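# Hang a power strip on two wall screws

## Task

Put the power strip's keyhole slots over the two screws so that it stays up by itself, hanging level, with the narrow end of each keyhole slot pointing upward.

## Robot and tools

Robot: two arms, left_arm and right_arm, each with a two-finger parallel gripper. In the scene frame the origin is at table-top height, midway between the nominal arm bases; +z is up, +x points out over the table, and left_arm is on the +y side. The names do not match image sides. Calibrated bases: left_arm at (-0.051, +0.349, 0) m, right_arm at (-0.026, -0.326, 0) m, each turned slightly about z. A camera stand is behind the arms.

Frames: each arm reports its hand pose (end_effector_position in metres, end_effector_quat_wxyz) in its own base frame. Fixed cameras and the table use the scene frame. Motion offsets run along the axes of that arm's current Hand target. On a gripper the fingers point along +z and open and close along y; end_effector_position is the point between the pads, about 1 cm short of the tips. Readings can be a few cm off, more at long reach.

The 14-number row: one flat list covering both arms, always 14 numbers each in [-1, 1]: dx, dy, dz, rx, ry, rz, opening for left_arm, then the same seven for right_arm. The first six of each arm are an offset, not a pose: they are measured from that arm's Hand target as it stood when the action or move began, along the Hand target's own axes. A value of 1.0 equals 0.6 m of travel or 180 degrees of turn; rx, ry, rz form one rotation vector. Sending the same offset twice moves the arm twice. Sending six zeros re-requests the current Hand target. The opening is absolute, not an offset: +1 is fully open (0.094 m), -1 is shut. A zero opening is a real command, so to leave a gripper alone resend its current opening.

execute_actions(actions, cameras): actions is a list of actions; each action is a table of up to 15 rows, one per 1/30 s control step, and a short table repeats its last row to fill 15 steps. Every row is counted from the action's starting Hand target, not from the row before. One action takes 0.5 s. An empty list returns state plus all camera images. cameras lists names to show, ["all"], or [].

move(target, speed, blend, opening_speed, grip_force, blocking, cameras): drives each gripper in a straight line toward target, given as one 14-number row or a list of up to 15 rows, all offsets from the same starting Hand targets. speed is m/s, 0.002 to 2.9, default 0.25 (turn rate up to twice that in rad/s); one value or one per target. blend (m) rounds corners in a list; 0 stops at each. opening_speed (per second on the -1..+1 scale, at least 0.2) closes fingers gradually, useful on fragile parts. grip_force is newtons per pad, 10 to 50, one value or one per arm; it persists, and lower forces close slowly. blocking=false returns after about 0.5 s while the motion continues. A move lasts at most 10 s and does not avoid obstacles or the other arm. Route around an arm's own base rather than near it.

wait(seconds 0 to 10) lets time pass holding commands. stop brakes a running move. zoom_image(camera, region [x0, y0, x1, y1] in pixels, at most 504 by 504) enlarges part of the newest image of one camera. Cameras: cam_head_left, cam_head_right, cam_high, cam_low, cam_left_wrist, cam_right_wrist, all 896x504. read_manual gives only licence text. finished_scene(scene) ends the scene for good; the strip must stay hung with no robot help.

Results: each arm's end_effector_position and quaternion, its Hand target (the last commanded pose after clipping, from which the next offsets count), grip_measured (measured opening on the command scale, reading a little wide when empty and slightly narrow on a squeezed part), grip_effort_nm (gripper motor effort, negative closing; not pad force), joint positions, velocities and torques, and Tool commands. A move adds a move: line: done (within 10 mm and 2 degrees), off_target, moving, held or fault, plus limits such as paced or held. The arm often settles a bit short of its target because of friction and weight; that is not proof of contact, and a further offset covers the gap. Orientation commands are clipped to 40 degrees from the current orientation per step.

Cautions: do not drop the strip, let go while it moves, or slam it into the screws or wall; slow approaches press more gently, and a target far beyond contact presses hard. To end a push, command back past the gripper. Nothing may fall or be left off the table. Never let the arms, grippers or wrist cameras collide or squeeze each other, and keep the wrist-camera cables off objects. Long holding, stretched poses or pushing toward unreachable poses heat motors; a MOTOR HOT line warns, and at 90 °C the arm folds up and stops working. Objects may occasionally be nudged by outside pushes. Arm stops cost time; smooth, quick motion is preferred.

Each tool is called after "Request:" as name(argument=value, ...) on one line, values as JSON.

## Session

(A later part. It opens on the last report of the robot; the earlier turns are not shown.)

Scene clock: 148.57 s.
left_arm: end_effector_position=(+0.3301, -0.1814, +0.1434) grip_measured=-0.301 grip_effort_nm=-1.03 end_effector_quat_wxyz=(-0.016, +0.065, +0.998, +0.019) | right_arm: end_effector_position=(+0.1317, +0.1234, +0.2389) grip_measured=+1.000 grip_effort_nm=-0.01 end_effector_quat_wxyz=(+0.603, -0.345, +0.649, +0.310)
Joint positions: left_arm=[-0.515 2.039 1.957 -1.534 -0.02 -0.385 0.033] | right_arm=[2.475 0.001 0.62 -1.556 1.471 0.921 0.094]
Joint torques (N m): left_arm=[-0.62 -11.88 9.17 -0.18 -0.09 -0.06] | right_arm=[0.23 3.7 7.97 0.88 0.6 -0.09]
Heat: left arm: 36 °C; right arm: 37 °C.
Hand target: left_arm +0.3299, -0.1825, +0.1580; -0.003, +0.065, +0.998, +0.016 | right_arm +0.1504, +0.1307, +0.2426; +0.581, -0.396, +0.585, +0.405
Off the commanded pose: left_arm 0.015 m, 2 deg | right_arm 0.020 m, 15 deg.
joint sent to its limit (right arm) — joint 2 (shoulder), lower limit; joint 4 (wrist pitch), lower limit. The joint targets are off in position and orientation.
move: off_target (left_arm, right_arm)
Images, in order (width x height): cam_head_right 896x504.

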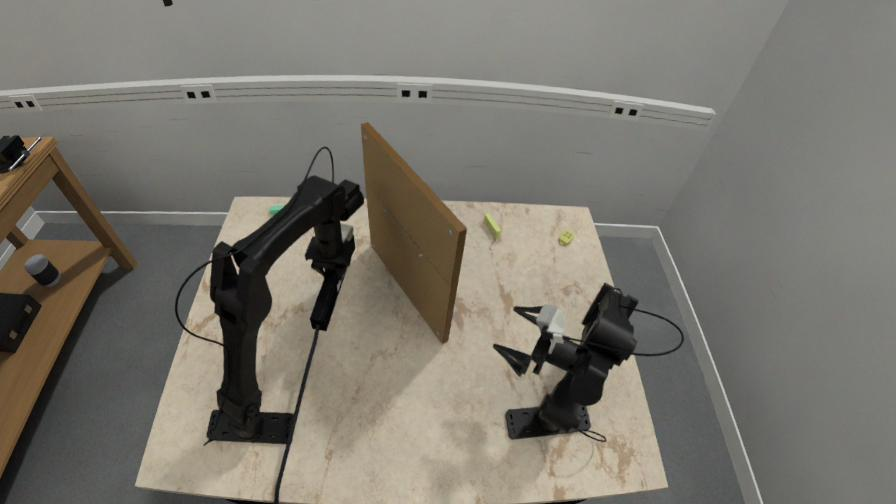

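Request:
move(target=[0.117,0.123,0,0,0,0.459,-1,0,0,0,0,0,0,1], speed=0.25)

Request:
move(target=[0,0,0,-0.39,0,0,-1,0,0,0,0,0,0,1], speed=0.3, cameras=["cam_head_right"])

Scene clock: 157.23 s.
left_arm: end_effector_position=(+0.2596, -0.1143, +0.1555) grip_measured=-0.302 grip_effort_nm=-1.03 end_effector_quat_wxyz=(-0.025, +0.684, +0.728, -0.034) | right_arm: end_effector_position=(+0.1317, +0.1234, +0.2389) grip_measured=+1.000 grip_effort_nm=-0.02 end_effector_quat_wxyz=(+0.603, -0.345, +0.649, +0.310)
Joint positions: left_arm=[-0.389 1.686 1.543 -1.498 0.046 1.121 0.033] | right_arm=[2.475 0.001 0.62 -1.556 1.471 0.921 0.094]
Joint torques (N m): left_arm=[0.84 -9.63 5.98 0.27 -0.76 0.6] | right_arm=[0.51 3.88 7.87 0.85 0.58 -0.11]
Heat: left arm: 36 °C; right arm: 37 °C.
Hand target: left_arm +0.2698, -0.1004, +0.1608; -0.012, +0.707, +0.707, +0.010 | right_arm +0.1504, +0.1307, +0.2426; +0.581, -0.396, +0.585, +0.405
Off the commanded pose: left_arm 0.018 m, 6 deg | right_arm 0.020 m, 15 deg.
joint sent to its limit (right arm) — joint 2 (shoulder), lower limit; joint 4 (wrist pitch), lower limit. The joint targets are off in position and orientation.
move: off_target (left_arm, right_arm)

Scene clock: 160.53 s.
left_arm: end_effector_position=(+0.2646, -0.1043, +0.1509) grip_measured=-0.302 grip_effort_nm=-1.03 end_effector_quat_wxyz=(+0.389, +0.598, +0.579, +0.395) | right_arm: end_effector_position=(+0.1317, +0.1234, +0.2389) grip_measured=+1.000 grip_effort_nm=-0.01 end_effector_quat_wxyz=(+0.603, -0.345, +0.649, +0.310)
Joint positions: left_arm=[-0.815 0.793 0.354 -0.103 -0.729 1.211 0.033] | right_arm=[2.475 0.001 0.62 -1.556 1.471 0.921 0.094]
Joint torques (N m): left_arm=[0.95 -1.09 7.8 2.15 -0.49 0.37] | right_arm=[0.42 3.89 7.9 0.89 0.58 -0.07]
Heat: left arm: 36 °C; right arm: 37 °C.
Hand target: left_arm +0.2698, -0.1004, +0.1609; +0.397, +0.586, +0.572, +0.415 | right_arm +0.1504, +0.1307, +0.2426; +0.581, -0.396, +0.585, +0.405
Off the commanded pose: left_arm 0.012 m, 3 deg | right_arm 0.020 m, 15 deg.
joint sent to its limit (right arm) — joint 2 (shoulder), lower limit; joint 4 (wrist pitch), lower limit. The joint targets are off in position and orientation.
move: off_target (left_arm, right_arm)
Images, in order (width x height): cam_head_right 896x504.

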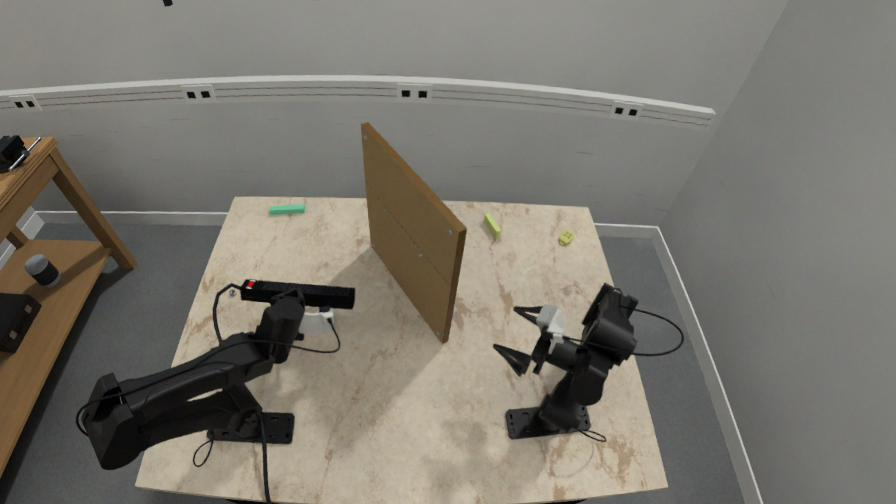

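Request:
move(target=[-0.006,-0.172,0.063,0,0,0,-1,0,0,0,0,0,0,1], speed=0.12)

Request:
move(target=[0,-0.012,0.004,0,0,0,-1,0,0,0,0,0,0,1], speed=0.06, cameras=["cam_head_right"])

Scene clock: 168.23 s.
left_arm: end_effector_position=(+0.2671, -0.1022, +0.0434) grip_measured=-0.302 grip_effort_nm=-1.03 end_effector_quat_wxyz=(+0.387, +0.597, +0.576, +0.403) | right_arm: end_effector_position=(+0.1317, +0.1234, +0.2389) grip_measured=+1.000 grip_effort_nm=-0.01 end_effector_quat_wxyz=(+0.603, -0.345, +0.649, +0.310)
Joint positions: left_arm=[-0.806 1.451 0.023 0.898 -0.734 1.235 0.033] | right_arm=[2.475 0.001 0.62 -1.556 1.471 0.921 0.094]
Joint torques (N m): left_arm=[0.38 -2.62 3.93 2.14 -0.39 0.18] | right_arm=[0.44 3.78 7.92 0.84 0.59 -0.11]
Heat: left arm: 36 °C; right arm: 38 °C.
Hand target: left_arm +0.2701, -0.1005, +0.0509; +0.397, +0.586, +0.572, +0.415 | right_arm +0.1504, +0.1307, +0.2426; +0.581, -0.396, +0.585, +0.405
Off the commanded pose: left_arm 0.008 m, 2 deg | right_arm 0.020 m, 15 deg.
joint sent to its limit (right arm) — joint 2 (shoulder), lower limit; joint 4 (wrist pitch), lower limit. The joint targets are off in position and orientation.
move: off_target (right_arm)

Scene clock: 169.20 s.
left_arm: end_effector_position=(+0.2684, -0.1030, +0.0390) grip_measured=-0.302 grip_effort_nm=-1.03 end_effector_quat_wxyz=(+0.394, +0.591, +0.577, +0.404) | right_arm: end_effector_position=(+0.1317, +0.1234, +0.2389) grip_measured=+1.000 grip_effort_nm=-0.01 end_effector_quat_wxyz=(+0.603, -0.345, +0.649, +0.310)
Joint positions: left_arm=[-0.806 1.558 0.012 1.033 -0.737 1.232 0.033] | right_arm=[2.475 0.001 0.62 -1.556 1.471 0.921 0.094]
Joint torques (N m): left_arm=[0.36 -2.8 3.12 2.04 -0.36 0.21] | right_arm=[0.38 3.73 7.91 0.86 0.57 -0.1]
Heat: left arm: 36 °C; right arm: 38 °C.
Hand target: left_arm +0.2699, -0.1003, +0.0433; +0.397, +0.586, +0.572, +0.415 | right_arm +0.1504, +0.1307, +0.2426; +0.581, -0.396, +0.585, +0.405
Off the commanded pose: left_arm 0.005 m, 2 deg | right_arm 0.020 m, 15 deg.
joint sent to its limit (right arm) — joint 2 (shoulder), lower limit; joint 4 (wrist pitch), lower limit. The joint targets are off in position and orientation.
move: off_target (right_arm)
Images, in order (width x height): cam_head_right 896x504.

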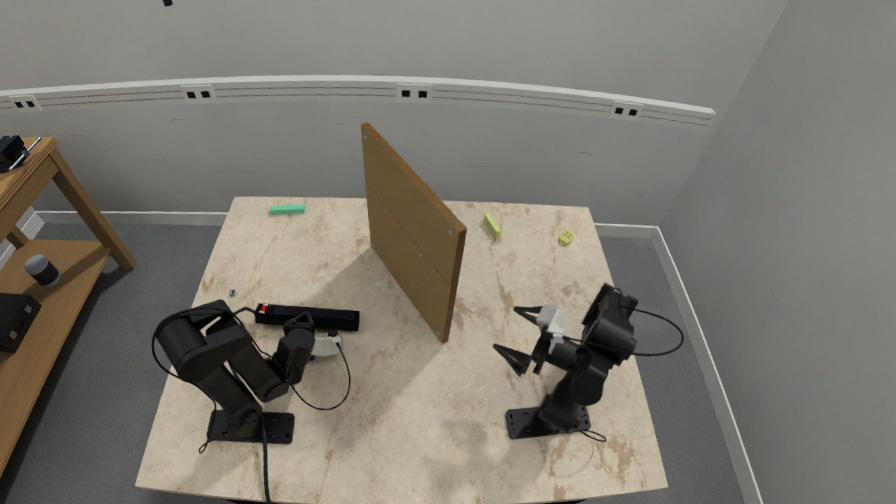

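Request:
move(target=[0,-0.014,0.005,0,0,0,-1,0,0,0,0,0,0,1], speed=0.05)

Request:
move(target=[0,0,0,0,0,0,-0.1,0,0,0,0,0,0,1], opening_speed=0.3)

Request:
move(target=[0,-0.06,-0.166,0,0,0,-0.1,0,0,0,0,0,0,1], speed=0.08, cameras=["cam_head_right","cam_left_wrist"])

Scene clock: 202.03 s.
left_arm: end_effector_position=(+0.2703, -0.1045, +0.0350) grip_measured=-0.302 grip_effort_nm=-1.03 end_effector_quat_wxyz=(+0.406, +0.581, +0.579, +0.403) | right_arm: end_effector_position=(+0.1317, +0.1234, +0.2389) grip_measured=+1.000 grip_effort_nm=-0.01 end_effector_quat_wxyz=(+0.603, -0.345, +0.649, +0.310)
Joint positions: left_arm=[-0.806 1.693 0.004 1.202 -0.74 1.226 0.033] | right_arm=[2.475 0.001 0.62 -1.556 1.471 0.921 0.094]
Joint torques (N m): left_arm=[0.47 -2.96 2.11 1.83 -0.31 0.28] | right_arm=[0.43 3.59 7.92 0.87 0.58 -0.11]
Heat: left arm: 43 °C; right arm: 38 °C.
Hand target: left_arm +0.2698, -0.1000, +0.0343; +0.397, +0.586, +0.572, +0.415 | right_arm +0.1504, +0.1307, +0.2426; +0.581, -0.396, +0.585, +0.405
Off the commanded pose: left_arm 0.004 m, 2 deg | right_arm 0.020 m, 15 deg.
joint sent to its limit (right arm) — joint 2 (shoulder), lower limit; joint 4 (wrist pitch), lower limit. The joint targets are off in position and orientation.
move: off_target (right_arm)

Scene clock: 205.23 s.
left_arm: end_effector_position=(+0.2708, -0.1054, +0.0357) grip_measured=-0.102 grip_effort_nm=0.09 end_effector_quat_wxyz=(+0.403, +0.589, +0.570, +0.409) | right_arm: end_effector_position=(+0.1317, +0.1234, +0.2389) grip_measured=+1.000 grip_effort_nm=-0.01 end_effector_quat_wxyz=(+0.603, -0.345, +0.649, +0.310)
Joint positions: left_arm=[-0.806 1.701 0.003 1.218 -0.738 1.259 0.042] | right_arm=[2.475 0.001 0.62 -1.556 1.471 0.921 0.094]
Joint torques (N m): left_arm=[0.49 -2.93 1.96 1.83 -0.33 0.02] | right_arm=[0.43 3.74 8.01 0.85 0.58 -0.09]
Heat: left arm: 43 °C; right arm: 38 °C.
Hand target: left_arm +0.2699, -0.1000, +0.0345; +0.397, +0.586, +0.572, +0.415 | right_arm +0.1504, +0.1307, +0.2426; +0.581, -0.396, +0.585, +0.405
Off the commanded pose: left_arm 0.006 m, 1 deg | right_arm 0.020 m, 15 deg.
joint sent to its limit (right arm) — joint 2 (shoulder), lower limit; joint 4 (wrist pitch), lower limit. The joint targets are off in position and orientation.
move: off_target (right_arm)

Scene clock: 208.47 s.
left_arm: end_effector_position=(+0.1647, -0.0953, +0.0322) grip_measured=-0.102 grip_effort_nm=0.09 end_effector_quat_wxyz=(+0.391, +0.588, +0.573, +0.416) | right_arm: end_effector_position=(+0.1317, +0.1234, +0.2389) grip_measured=+1.000 grip_effort_nm=-0.01 end_effector_quat_wxyz=(+0.603, -0.345, +0.649, +0.310)
Joint positions: left_arm=[-1.625 1.427 0.157 -0.494 -1.209 -0.161 0.042] | right_arm=[2.475 0.001 0.62 -1.556 1.471 0.921 0.094]
Joint torques (N m): left_arm=[-0.83 -1.39 4.74 -0.26 -0.6 -0.11] | right_arm=[0.4 3.92 7.77 0.87 0.58 -0.11]
Heat: left arm: 42 °C; right arm: 38 °C.
Hand target: left_arm +0.1639, -0.0999, +0.0345; +0.397, +0.586, +0.572, +0.415 | right_arm +0.1504, +0.1307, +0.2426; +0.581, -0.396, +0.585, +0.405
Off the commanded pose: left_arm 0.005 m, 1 deg | right_arm 0.020 m, 15 deg.
joint sent to its limit (right arm) — joint 2 (shoulder), lower limit; joint 4 (wrist pitch), lower limit. The joint targets are off in position and orientation.
move: off_target (right_arm)
camera_calibration:
cam_left_wrist: T_world_to_cam=[[-0.318981, 0.0316159, -0.947234, 0.0860867], [-0.405334, 0.898878, 0.166498, 0.185011], [0.856712, 0.437056, -0.27391, -0.00359163], [0, 0, 0, 1]] pos_world=[0.105528, -0.167454, 0.0497565]
Images, in order (width x height): cam_head_right 896x504, cam_left_wrist 896x504.

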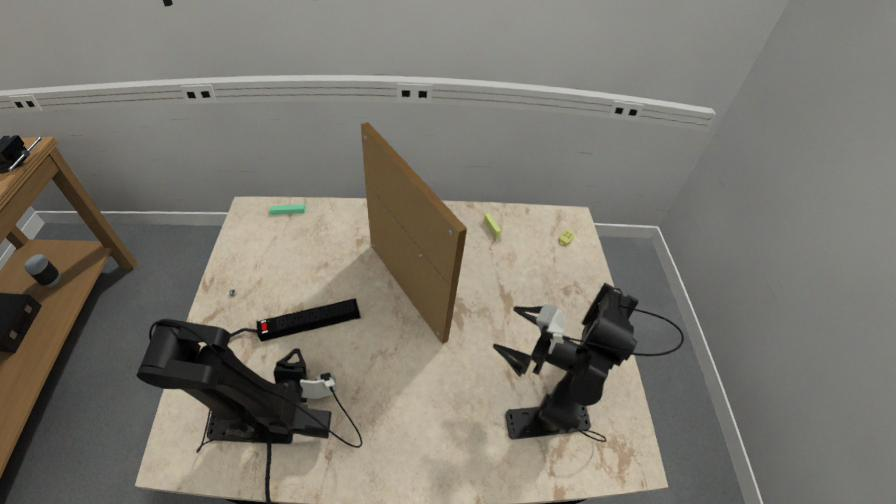

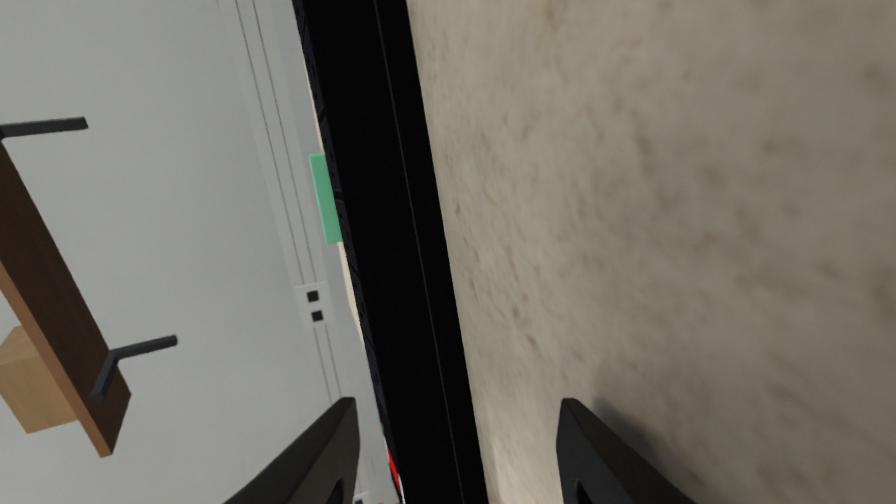

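Request:
move(target=[[0.006,0.188,-0.068,0,0,0,0.8,0,0,0,0,0,0,1],[0.006,0.248,0.098,0,0,0,0.8,0,0,0,0,0,0,1],[0.006,0.248,0.098,0.39,0,0,0.8,0,0,0,0,0,0,1]], speed=[0.12,0.25,0.3])

Scene clock: 225.80 s.
left_arm: end_effector_position=(+0.2688, -0.0991, +0.1517) grip_measured=+0.798 grip_effort_nm=0.09 end_effector_quat_wxyz=(-0.012, +0.707, +0.707, +0.017) | right_arm: end_effector_position=(+0.1317, +0.1234, +0.2389) grip_measured=+1.000 grip_effort_nm=-0.01 end_effector_quat_wxyz=(+0.603, -0.345, +0.649, +0.310)
Joint positions: left_arm=[-0.382 1.637 1.476 -1.419 -0.04 1.189 0.084] | right_arm=[2.475 0.001 0.62 -1.556 1.471 0.921 0.094]
Joint torques (N m): left_arm=[0.47 -5.67 8.75 -0.05 0.07 0.04] | right_arm=[0.43 3.79 7.9 0.87 0.58 -0.11]
Heat: left arm: 38 °C; right arm: 38 °C.
Hand target: left_arm +0.2701, -0.1002, +0.1544; -0.012, +0.707, +0.707, +0.010 | right_arm +0.1504, +0.1307, +0.2426; +0.581, -0.396, +0.585, +0.405
Off the commanded pose: left_arm 0.003 m, 1 deg | right_arm 0.020 m, 15 deg.
joint sent to its limit (right arm) — joint 2 (shoulder), lower limit; joint 4 (wrist pitch), lower limit. The joint targets are off in position and orientation.
move: off_target (right_arm)

Request:
move(target=[0.028,0,0,0,0,-0.069,0.8,0,0,0,0,0,0,1], cameras=["cam_left_wrist","cam_head_right"])

Scene clock: 228.27 s.
left_arm: end_effector_position=(+0.2736, -0.0843, +0.1517) grip_measured=+0.798 grip_effort_nm=0.09 end_effector_quat_wxyz=(-0.011, +0.631, +0.776, +0.016) | right_arm: end_effector_position=(+0.1317, +0.1234, +0.2389) grip_measured=+1.000 grip_effort_nm=-0.01 end_effector_quat_wxyz=(+0.603, -0.345, +0.649, +0.310)
Joint positions: left_arm=[-0.327 1.637 1.476 -1.42 -0.039 1.038 0.084] | right_arm=[2.475 0.001 0.62 -1.556 1.471 0.921 0.094]
Joint torques (N m): left_arm=[0.44 -7.46 6.89 -0.03 0.05 -0.05] | right_arm=[0.35 3.77 7.88 0.87 0.59 -0.12]
Heat: left arm: 37 °C; right arm: 38 °C.
Hand target: left_arm +0.2701, -0.0833, +0.1549; -0.011, +0.627, +0.779, +0.011 | right_arm +0.1504, +0.1307, +0.2426; +0.581, -0.396, +0.585, +0.405
Off the commanded pose: left_arm 0.005 m, 1 deg | right_arm 0.020 m, 15 deg.
joint sent to its limit (right arm) — joint 2 (shoulder), lower limit; joint 4 (wrist pitch), lower limit. The joint targets are off in position and orientation.
move: off_target (right_arm)
camera_calibration:
cam_left_wrist: T_world_to_cam=[[-0.976736, -0.210199, -0.0424583, 0.256047], [-0.206098, 0.865434, 0.456671, 0.0979354], [-0.0592471, 0.454798, -0.888622, 0.276329], [0, 0, 0, 1]] pos_world=[0.286646, -0.156609, 0.211699]
Images, in order (width x height): cam_head_right 896x504, cam_left_wrist 896x504.

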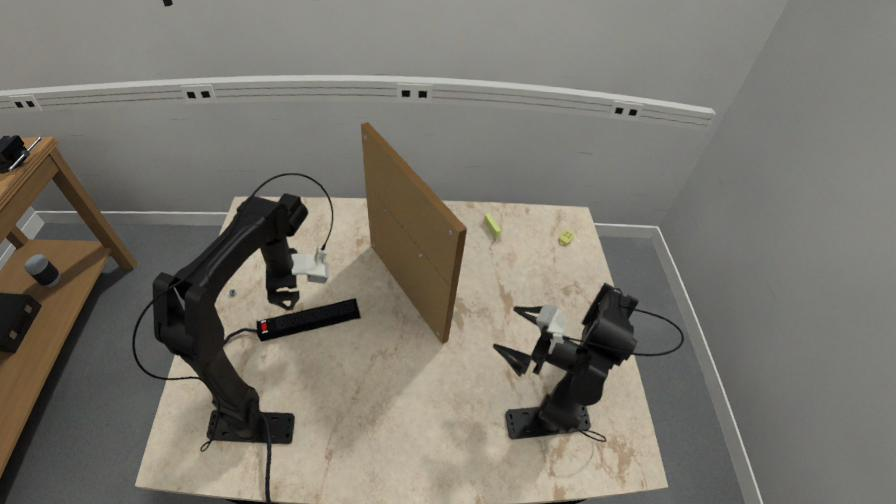

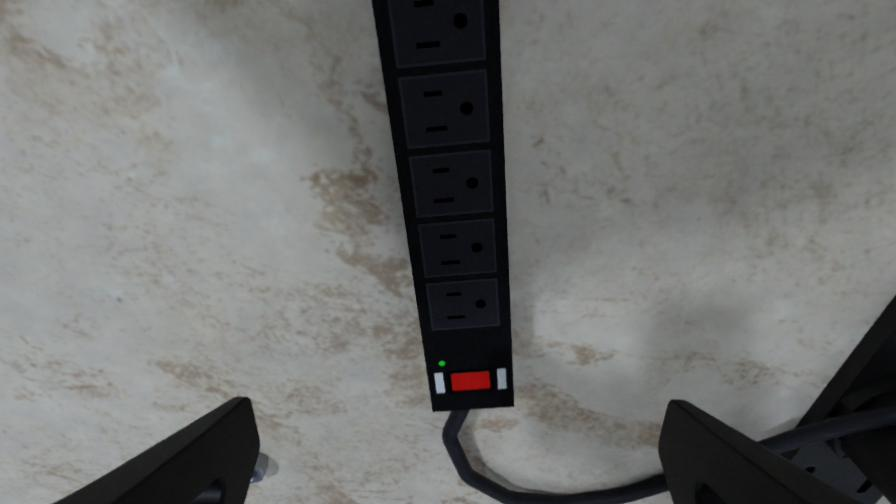

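Request:
move(target=[[-0.04,0.0055,0.12,0,0,-0.027,0.8,0,0,0,0,0,0,1],[-0.04,0.0055,0.222,0,0,-0.027,0.8,0,0,0,0,0,0,1]], speed=[0.15,0.08])

Request:
move(target=[0,0,0,0,0,0,-1,0,0,0,0,0,0,1], opening_speed=0.8, cameras=["cam_left_wrist","cam_head_right"])

Scene clock: 237.07 s.
left_arm: end_effector_position=(+0.2810, -0.1013, +0.0272) grip_measured=+0.798 grip_effort_nm=0.09 end_effector_quat_wxyz=(-0.005, +0.593, +0.805, +0.018) | right_arm: end_effector_position=(+0.1317, +0.1234, +0.2389) grip_measured=+1.000 grip_effort_nm=-0.01 end_effector_quat_wxyz=(+0.603, -0.345, +0.649, +0.310)
Joint positions: left_arm=[-0.372 1.752 1.102 -0.921 -0.037 0.898 0.084] | right_arm=[2.475 0.001 0.62 -1.556 1.471 0.921 0.094]
Joint torques (N m): left_arm=[-0.09 -6.37 5.38 0.24 0.04 0] | right_arm=[0.35 3.73 7.94 0.9 0.59 -0.09]
Heat: left arm: 36 °C; right arm: 38 °C.
Hand target: left_arm +0.2781, -0.1019, +0.0211; -0.010, +0.593, +0.805, +0.012 | right_arm +0.1504, +0.1307, +0.2426; +0.581, -0.396, +0.585, +0.405
Off the commanded pose: left_arm 0.007 m, 1 deg | right_arm 0.020 m, 15 deg.
joint sent to its limit (right arm) — joint 2 (shoulder), lower limit; joint 4 (wrist pitch), lower limit. The joint targets are off in position and orientation.
move: off_target (right_arm)

Scene clock: 239.53 s.
left_arm: end_effector_position=(+0.2811, -0.1016, +0.0272) grip_measured=-0.102 grip_effort_nm=-1.03 end_effector_quat_wxyz=(-0.004, +0.593, +0.805, +0.017) | right_arm: end_effector_position=(+0.1317, +0.1234, +0.2389) grip_measured=+1.000 grip_effort_nm=-0.01 end_effector_quat_wxyz=(+0.603, -0.345, +0.649, +0.310)
Joint positions: left_arm=[-0.372 1.752 1.102 -0.92 -0.035 0.898 0.042] | right_arm=[2.475 0.001 0.62 -1.556 1.471 0.921 0.094]
Joint torques (N m): left_arm=[-0.09 -6.37 5.39 0.23 0.03 0] | right_arm=[0.35 3.92 7.84 0.87 0.57 -0.08]
Heat: left arm: 36 °C; right arm: 38 °C.
Hand target: left_arm +0.2781, -0.1019, +0.0211; -0.010, +0.593, +0.805, +0.012 | right_arm +0.1504, +0.1307, +0.2426; +0.581, -0.396, +0.585, +0.405
Off the commanded pose: left_arm 0.007 m, 1 deg | right_arm 0.020 m, 15 deg.
joint sent to its limit (right arm) — joint 2 (shoulder), lower limit; joint 4 (wrist pitch), lower limit. The joint targets are off in position and orientation.
move: off_target (right_arm)
camera_calibration:
cam_left_wrist: T_world_to_cam=[[-0.951551, -0.302841, -0.0532767, 0.238199], [-0.293947, 0.845023, 0.44669, 0.194222], [-0.0902561, 0.440709, -0.893101, 0.181522], [0, 0, 0, 1]] pos_world=[0.300132, -0.171984, 0.0880513]
Images, in order (width x height): cam_head_right 896x504, cam_left_wrist 896x504.

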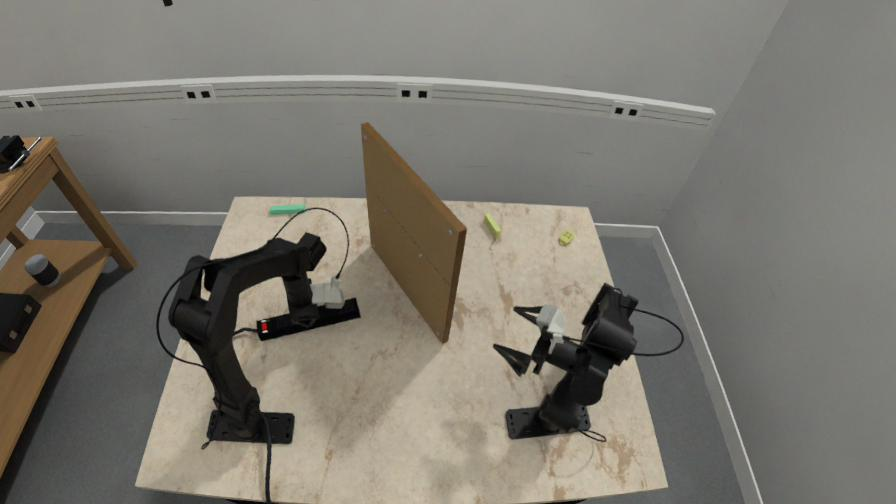

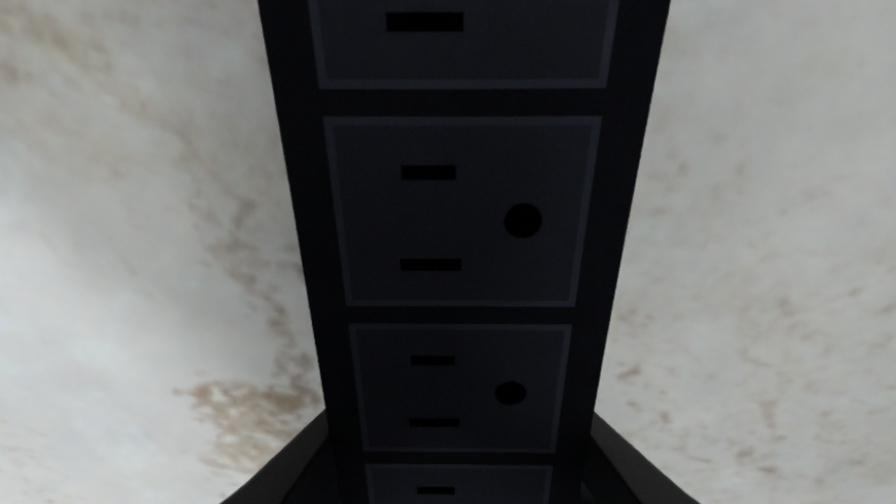

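Request:
move(target=[0,0,-0.2,0,0,0,-1,0,0,0,0,0,0,1], speed=0.15, cameras=["cam_head_left","cam_head_right"])

Request:
zoom_image(camera="cam_head_left", region=[355, 190, 455, 290])

Request:
zoom_image(camera="cam_head_right", region=[355, 190, 455, 290])

Scene clock: 245.97 s.
left_arm: end_effector_position=(+0.2808, -0.1053, +0.1286) grip_measured=-0.102 grip_effort_nm=-1.03 end_effector_quat_wxyz=(-0.016, +0.588, +0.808, +0.007) | right_arm: end_effector_position=(+0.1317, +0.1234, +0.2389) grip_measured=+1.000 grip_effort_nm=-0.01 end_effector_quat_wxyz=(+0.603, -0.345, +0.649, +0.310)
Joint positions: left_arm=[-0.375 1.703 1.458 -1.353 -0.022 0.883 0.042] | right_arm=[2.475 0.001 0.62 -1.556 1.471 0.921 0.094]
Joint torques (N m): left_arm=[-0.8 -9.11 8.84 -0.25 -0.1 0.04] | right_arm=[0.49 3.71 7.88 0.87 0.6 -0.14]
Heat: left arm: 35 °C; right arm: 38 °C.
Hand target: left_arm +0.2784, -0.1057, +0.1410; -0.011, +0.593, +0.805, +0.012 | right_arm +0.1504, +0.1307, +0.2426; +0.581, -0.396, +0.585, +0.405
Off the commanded pose: left_arm 0.013 m, 1 deg | right_arm 0.020 m, 15 deg.
joint sent to its limit (right arm) — joint 2 (shoulder), lower limit; joint 4 (wrist pitch), lower limit. The joint targets are off in position and orientation.
move: off_target (left_arm, right_arm)
Images, in order (width x height): cam_head_left 896x504, cam_head_right 896x504.

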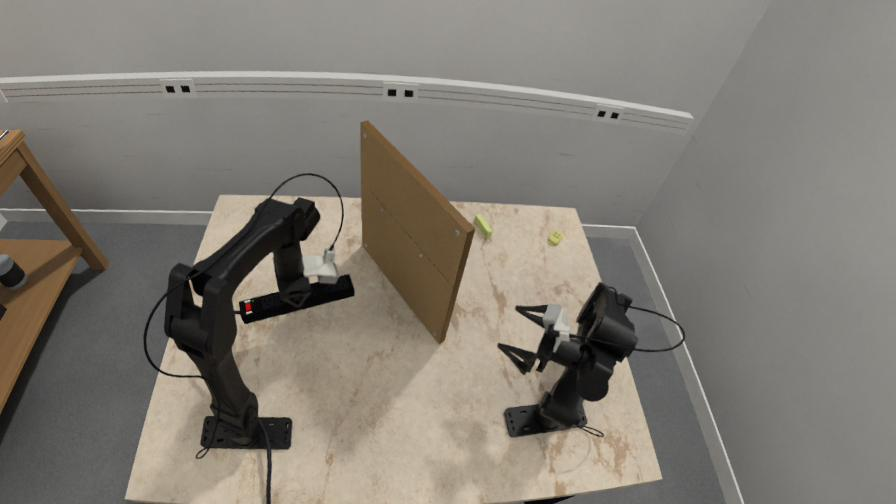

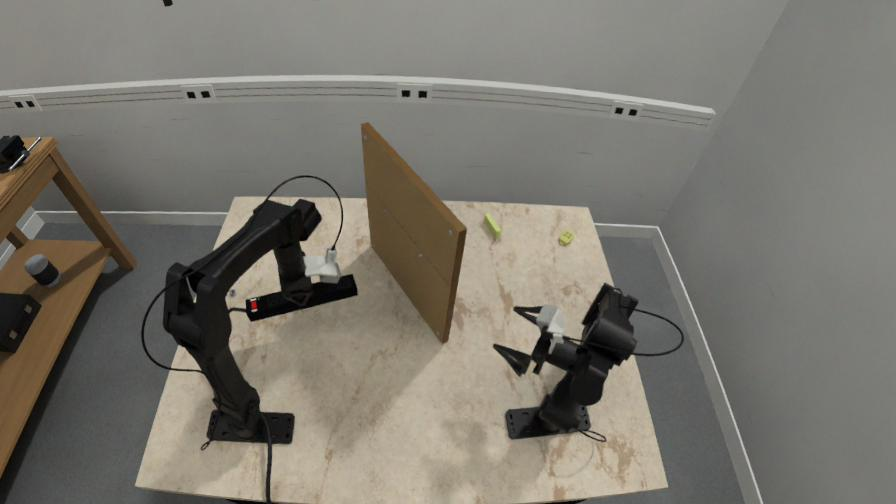

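Scaled by 5.040 from the camera's 896x504 image, which has a finer 1280x720 frame.

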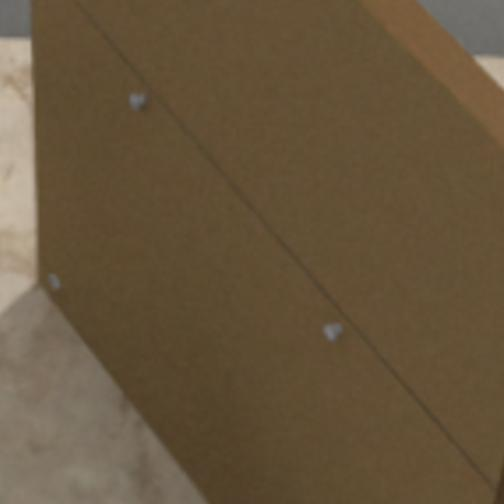

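Scaled by 5.040 from the camera's 896x504 image, which has a finer 1280x720 frame.

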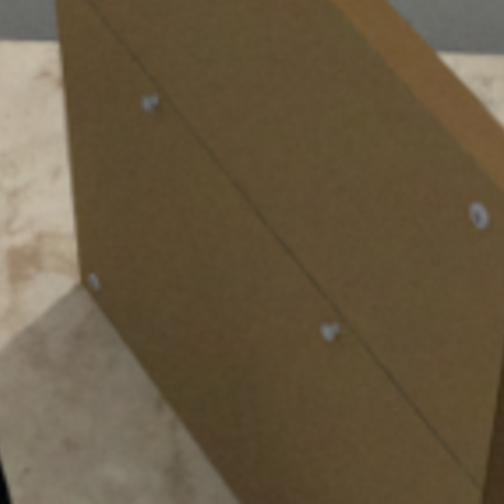

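Request:
move(target=[0,0,-0.183,-0.444,-0.351,0.314,-1,0,0,0,0,0,0,1], speed=0.4, cameras=["cam_high","cam_head_right"])

Scene clock: 270.03 s.
left_arm: end_effector_position=(+0.2793, -0.1077, +0.2413) grip_measured=-0.102 grip_effort_nm=-1.03 end_effector_quat_wxyz=(+0.703, +0.659, +0.211, +0.166) | right_arm: end_effector_position=(+0.1317, +0.1234, +0.2389) grip_measured=+1.000 grip_effort_nm=-0.01 end_effector_quat_wxyz=(+0.603, -0.345, +0.649, +0.310)
Joint positions: left_arm=[0.24 1.138 0.334 0.948 1.266 1.355 0.042] | right_arm=[2.475 0.001 0.62 -1.556 1.471 0.921 0.094]
Joint torques (N m): left_arm=[-0.76 -2.48 7.08 2.05 -0.19 0.2] | right_arm=[0.46 3.63 7.87 0.92 0.57 -0.11]
Heat: left arm: 36 °C; right arm: 38 °C.
Hand target: left_arm +0.2787, -0.1091, +0.2508; +0.707, +0.656, +0.177, +0.198 | right_arm +0.1504, +0.1307, +0.2426; +0.581, -0.396, +0.585, +0.405
Off the commanded pose: left_arm 0.010 m, 5 deg | right_arm 0.020 m, 15 deg.
joint sent to its limit (right arm) — joint 2 (shoulder), lower limit; joint 4 (wrist pitch), lower limit. The joint targets are off in position and orientation.
move: off_target (left_arm, right_arm)
Images, in order (width x height): cam_head_right 896x504, cam_high 896x504.

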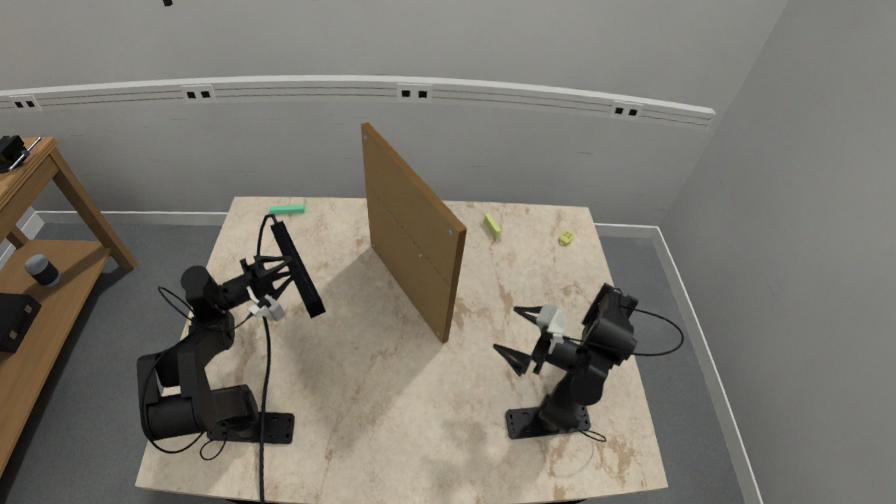

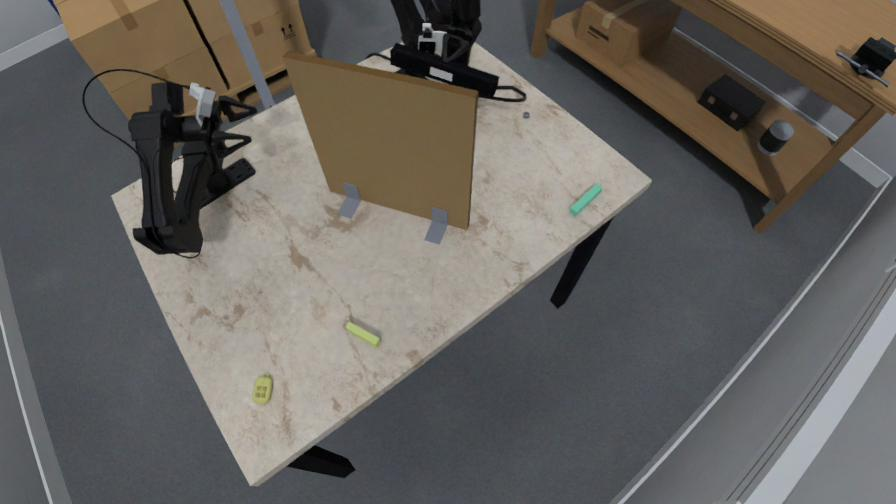

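Request:
zoom_image(camera="cam_high", region=[380, 30, 520, 110])

Request:
zoom_image(camera="cam_head_right", region=[250, 210, 350, 320])

Scaled by 3.600 from the camera's 896x504 image, which has a finer 1280x720 frame.

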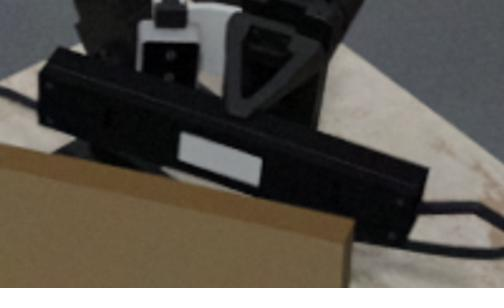

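Scaled by 4.582 from the camera's 896x504 image, which has a finer 1280x720 frame.

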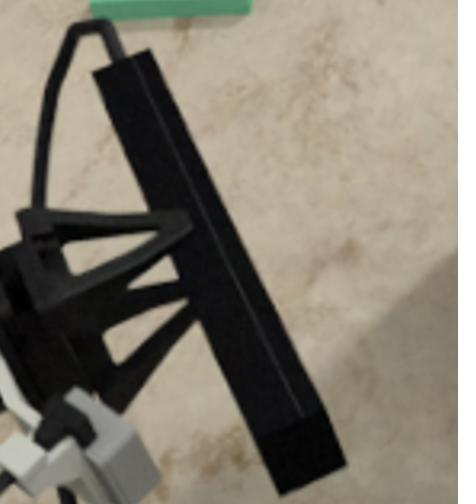

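Request:
zoom_image(camera="cam_high", region=[450, 65, 504, 100])

Request:
zoom_image(camera="cam_high", region=[388, 40, 442, 75])

Scaled by 9.333 from the camera's 896x504 image, which has a finer 1280x720 frame.

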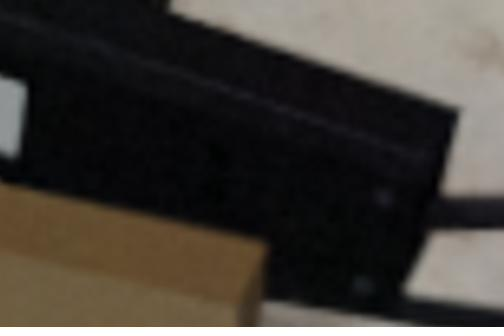

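Scaled by 9.333 from the camera's 896x504 image, which has a finer 1280x720 frame.

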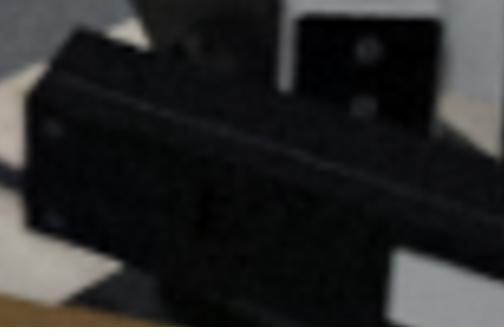

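Request:
move(target=[[-0.042,-0.077,0.2,0,0,0.01,-1,0,0,0,0,0,0,1],[-0.042,-0.077,0.355,0,0,0.01,-1,0,0,0,0,0,0,1]], speed=[0.2,0.08], blend=[0.01,0], cameras=["cam_head_left","cam_head_right"])

Request:
zoom_image(camera="cam_head_right", region=[355, 190, 455, 290])

Scene clock: 282.43 s.
left_arm: end_effector_position=(+0.3610, -0.3009, +0.1903) grip_measured=-0.102 grip_effort_nm=-1.03 end_effector_quat_wxyz=(+0.679, +0.683, +0.203, +0.177) | right_arm: end_effector_position=(+0.1317, +0.1234, +0.2389) grip_measured=+1.000 grip_effort_nm=-0.01 end_effector_quat_wxyz=(+0.603, -0.345, +0.649, +0.310)
Joint positions: left_arm=[-0.504 1.736 0.672 1.047 0.522 1.545 0.042] | right_arm=[2.475 0.001 0.62 -1.556 1.471 0.921 0.094]
Joint torques (N m): left_arm=[-0.53 -7.16 10.29 2.54 -0.02 0.2] | right_arm=[0.42 3.74 7.9 0.88 0.58 -0.11]
Heat: left arm: 40 °C; right arm: 38 °C.
Hand target: left_arm +0.3678, -0.3074, +0.2210; +0.704, +0.658, +0.167, +0.209 | right_arm +0.1504, +0.1307, +0.2426; +0.581, -0.396, +0.585, +0.405
Off the commanded pose: left_arm 0.032 m, 7 deg | right_arm 0.020 m, 15 deg.
joint sent to its limit (right arm) — joint 2 (shoulder), lower limit; joint 4 (wrist pitch), lower limit. The joint targets are off in position and orientation.
move: off_target (left_arm, right_arm)
Images, in order (width x height): cam_head_left 896x504, cam_head_right 896x504.

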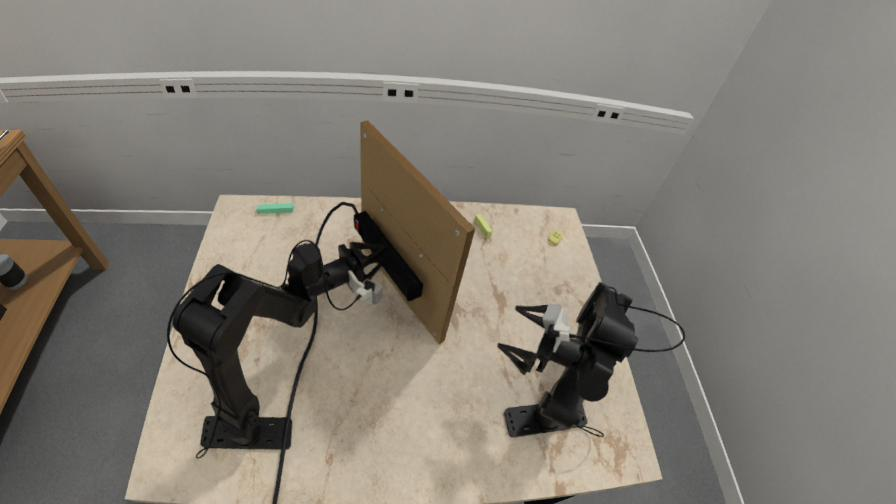

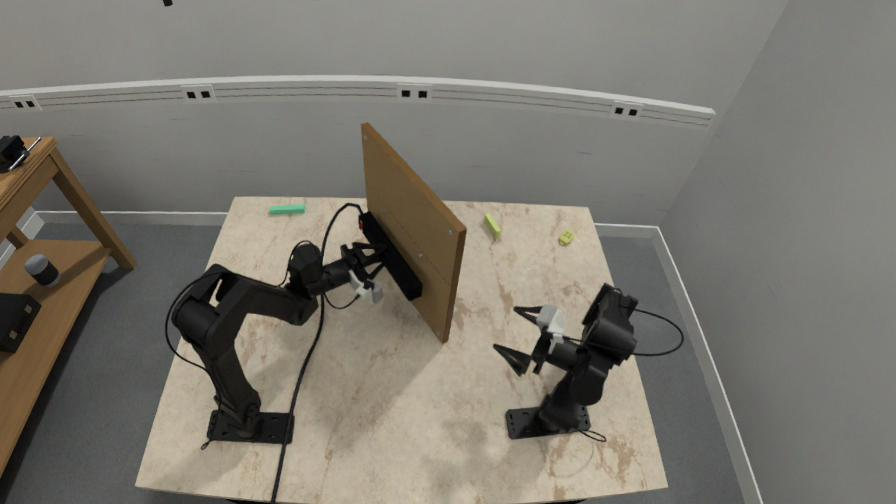

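Scaled by 5.040 from the camera's 896x504 image, which has a finer 1280x720 frame.

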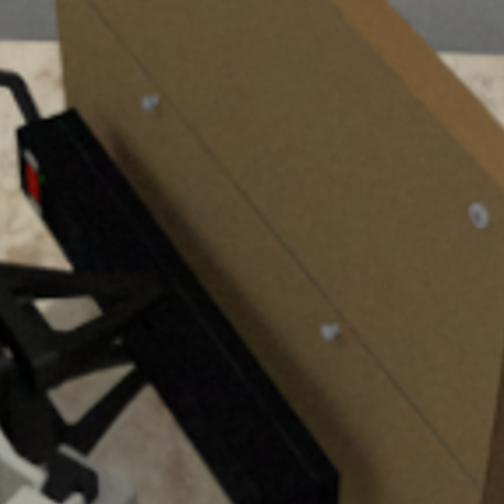

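Request:
move(target=[0.004,0.03,0.03,0,-0.005,0,-1,0,0,0,0,0,0,1], speed=0.06, cameras=["cam_head_left","cam_head_right"])

Request:
zoom_image(camera="cam_head_right", region=[355, 190, 455, 290])

Request:
zoom_image(camera="cam_head_left", region=[355, 190, 455, 290])

Scene clock: 286.93 s.
left_arm: end_effector_position=(+0.3732, -0.3130, +0.2076) grip_measured=-0.102 grip_effort_nm=-1.03 end_effector_quat_wxyz=(+0.680, +0.684, +0.200, +0.175) | right_arm: end_effector_position=(+0.1317, +0.1234, +0.2389) grip_measured=+1.000 grip_effort_nm=-0.01 end_effector_quat_wxyz=(+0.603, -0.345, +0.649, +0.310)
Joint positions: left_arm=[-0.515 1.736 0.769 0.949 0.518 1.547 0.042] | right_arm=[2.475 0.001 0.62 -1.556 1.471 0.921 0.094]
Joint torques (N m): left_arm=[-0.75 -7.79 10.89 2.49 0.04 0.2] | right_arm=[0.38 3.74 7.94 0.9 0.53 -0.08]
Heat: left arm: 41 °C; right arm: 38 °C.
Hand target: left_arm +0.3777, -0.3208, +0.2404; +0.705, +0.660, +0.161, +0.204 | right_arm +0.1504, +0.1307, +0.2426; +0.581, -0.396, +0.585, +0.405
Off the commanded pose: left_arm 0.034 m, 7 deg | right_arm 0.020 m, 15 deg.
joint sent to its limit (right arm) — joint 2 (shoulder), lower limit; joint 4 (wrist pitch), lower limit. The joint targets are off in position and orientation.
move: off_target (left_arm, right_arm)
Images, in order (width x height): cam_head_left 896x504, cam_head_right 896x504.

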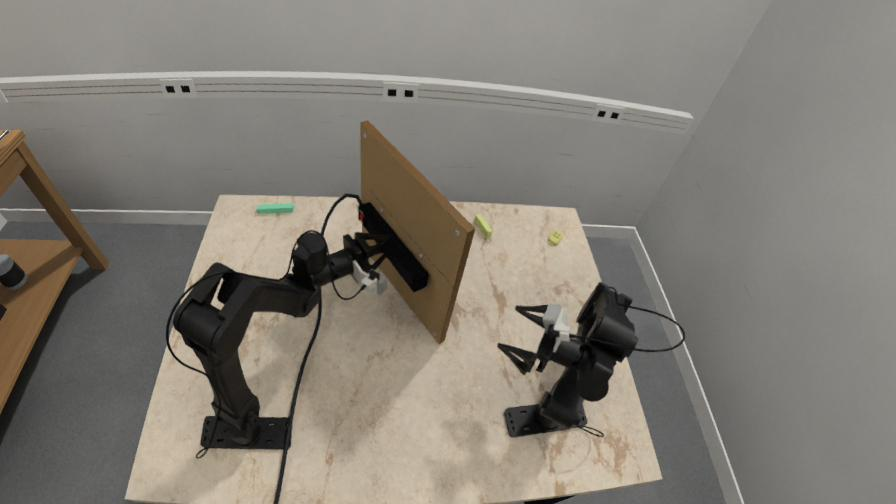

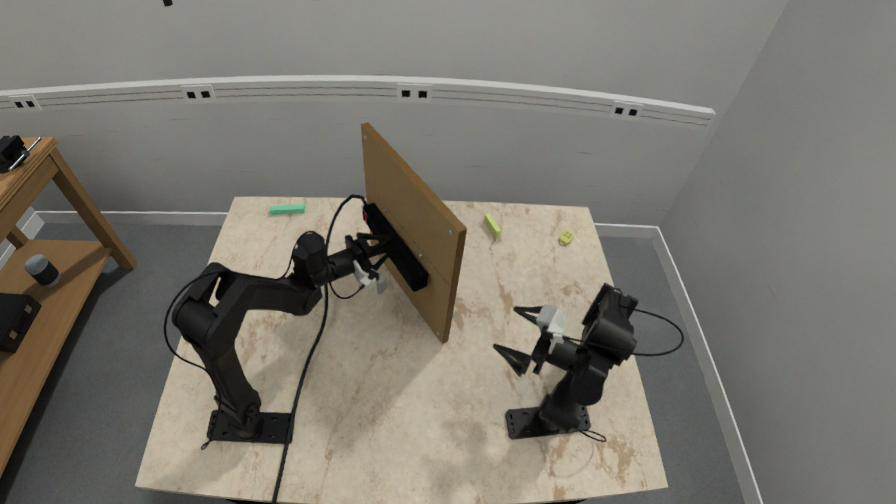

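Scaled by 5.040 from the camera's 896x504 image, which has a finer 1280x720 frame.

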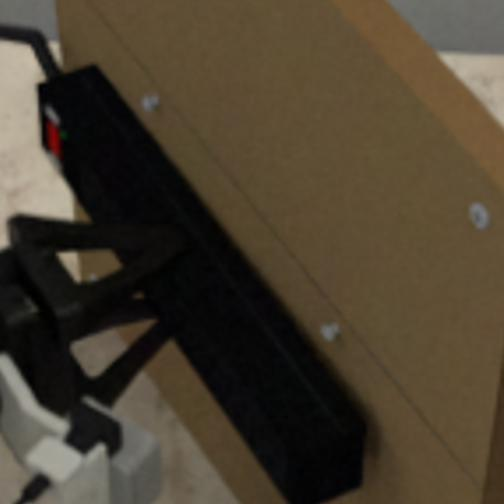

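Scaled by 5.040 from the camera's 896x504 image, which has a finer 1280x720 frame.

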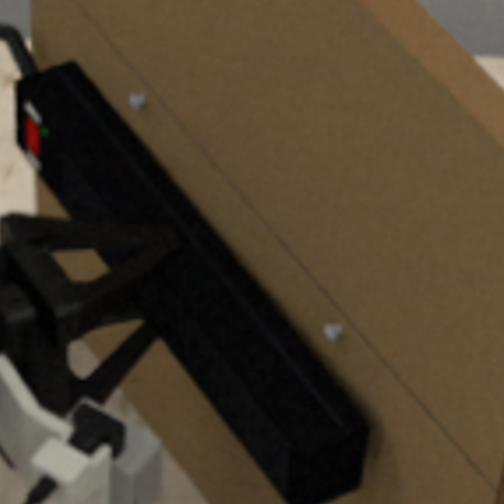

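Request:
move(target=[0,0.006,0.013,0,0,0,-1,0,0,0,0,0,0,1], speed=0.06, cameras=["cam_head_left","cam_head_right"])

Request:
zoom_image(camera="cam_head_right", region=[355, 190, 455, 290])

Request:
zoom_image(camera="cam_head_left", region=[355, 190, 455, 290])

Scene clock: 301.27 s.
left_arm: end_effector_position=(+0.3763, -0.3158, +0.2088) grip_measured=-0.102 grip_effort_nm=-1.03 end_effector_quat_wxyz=(+0.676, +0.685, +0.206, +0.177) | right_arm: end_effector_position=(+0.1317, +0.1234, +0.2389) grip_measured=+1.000 grip_effort_nm=-0.01 end_effector_quat_wxyz=(+0.603, -0.345, +0.649, +0.310)
Joint positions: left_arm=[-0.523 1.736 0.788 0.92 0.5 1.548 0.042] | right_arm=[2.475 0.001 0.62 -1.556 1.471 0.921 0.094]
Joint torques (N m): left_arm=[-1.05 -7.28 11.95 2.57 0.11 0.21] | right_arm=[0.35 3.81 7.95 0.88 0.61 -0.08]
Heat: left arm: 44 °C; right arm: 38 °C.
Hand target: left_arm +0.3814, -0.3273, +0.2447; +0.705, +0.660, +0.161, +0.204 | right_arm +0.1504, +0.1307, +0.2426; +0.581, -0.396, +0.585, +0.405
Off the commanded pose: left_arm 0.038 m, 7 deg | right_arm 0.020 m, 15 deg.
joint sent to its limit (right arm) — joint 2 (shoulder), lower limit; joint 4 (wrist pitch), lower limit. The joint targets are off in position and orientation.
move: off_target (left_arm, right_arm)
Images, in order (width x height): cam_head_left 896x504, cam_head_right 896x504.

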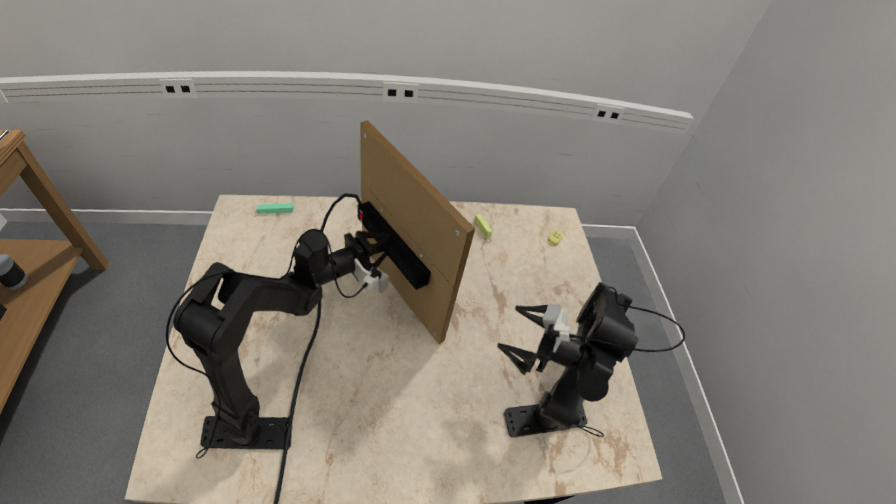

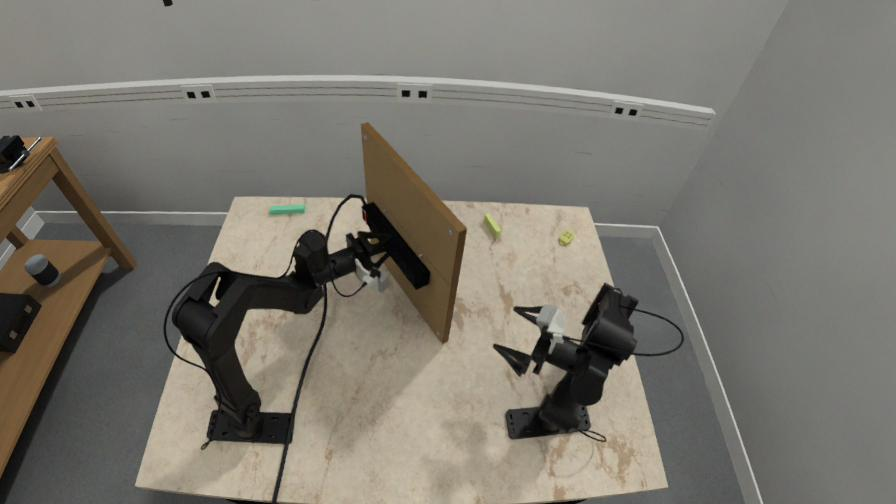

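Scaled by 5.040 from the camera's 896x504 image, which has a finer 1280x720 frame.

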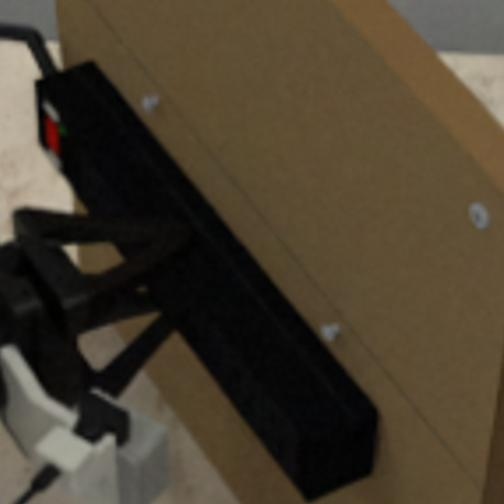

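Scaled by 5.040 from the camera's 896x504 image, which has a finer 1280x720 frame.

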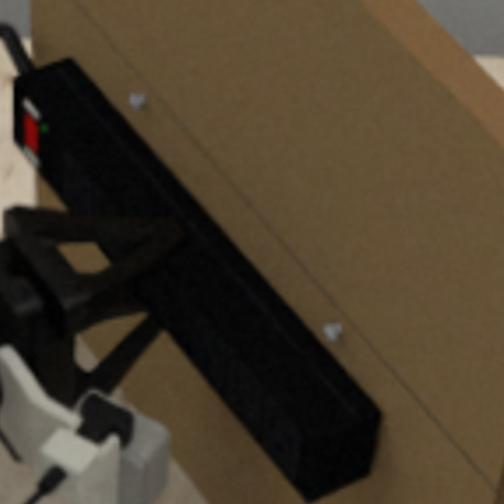

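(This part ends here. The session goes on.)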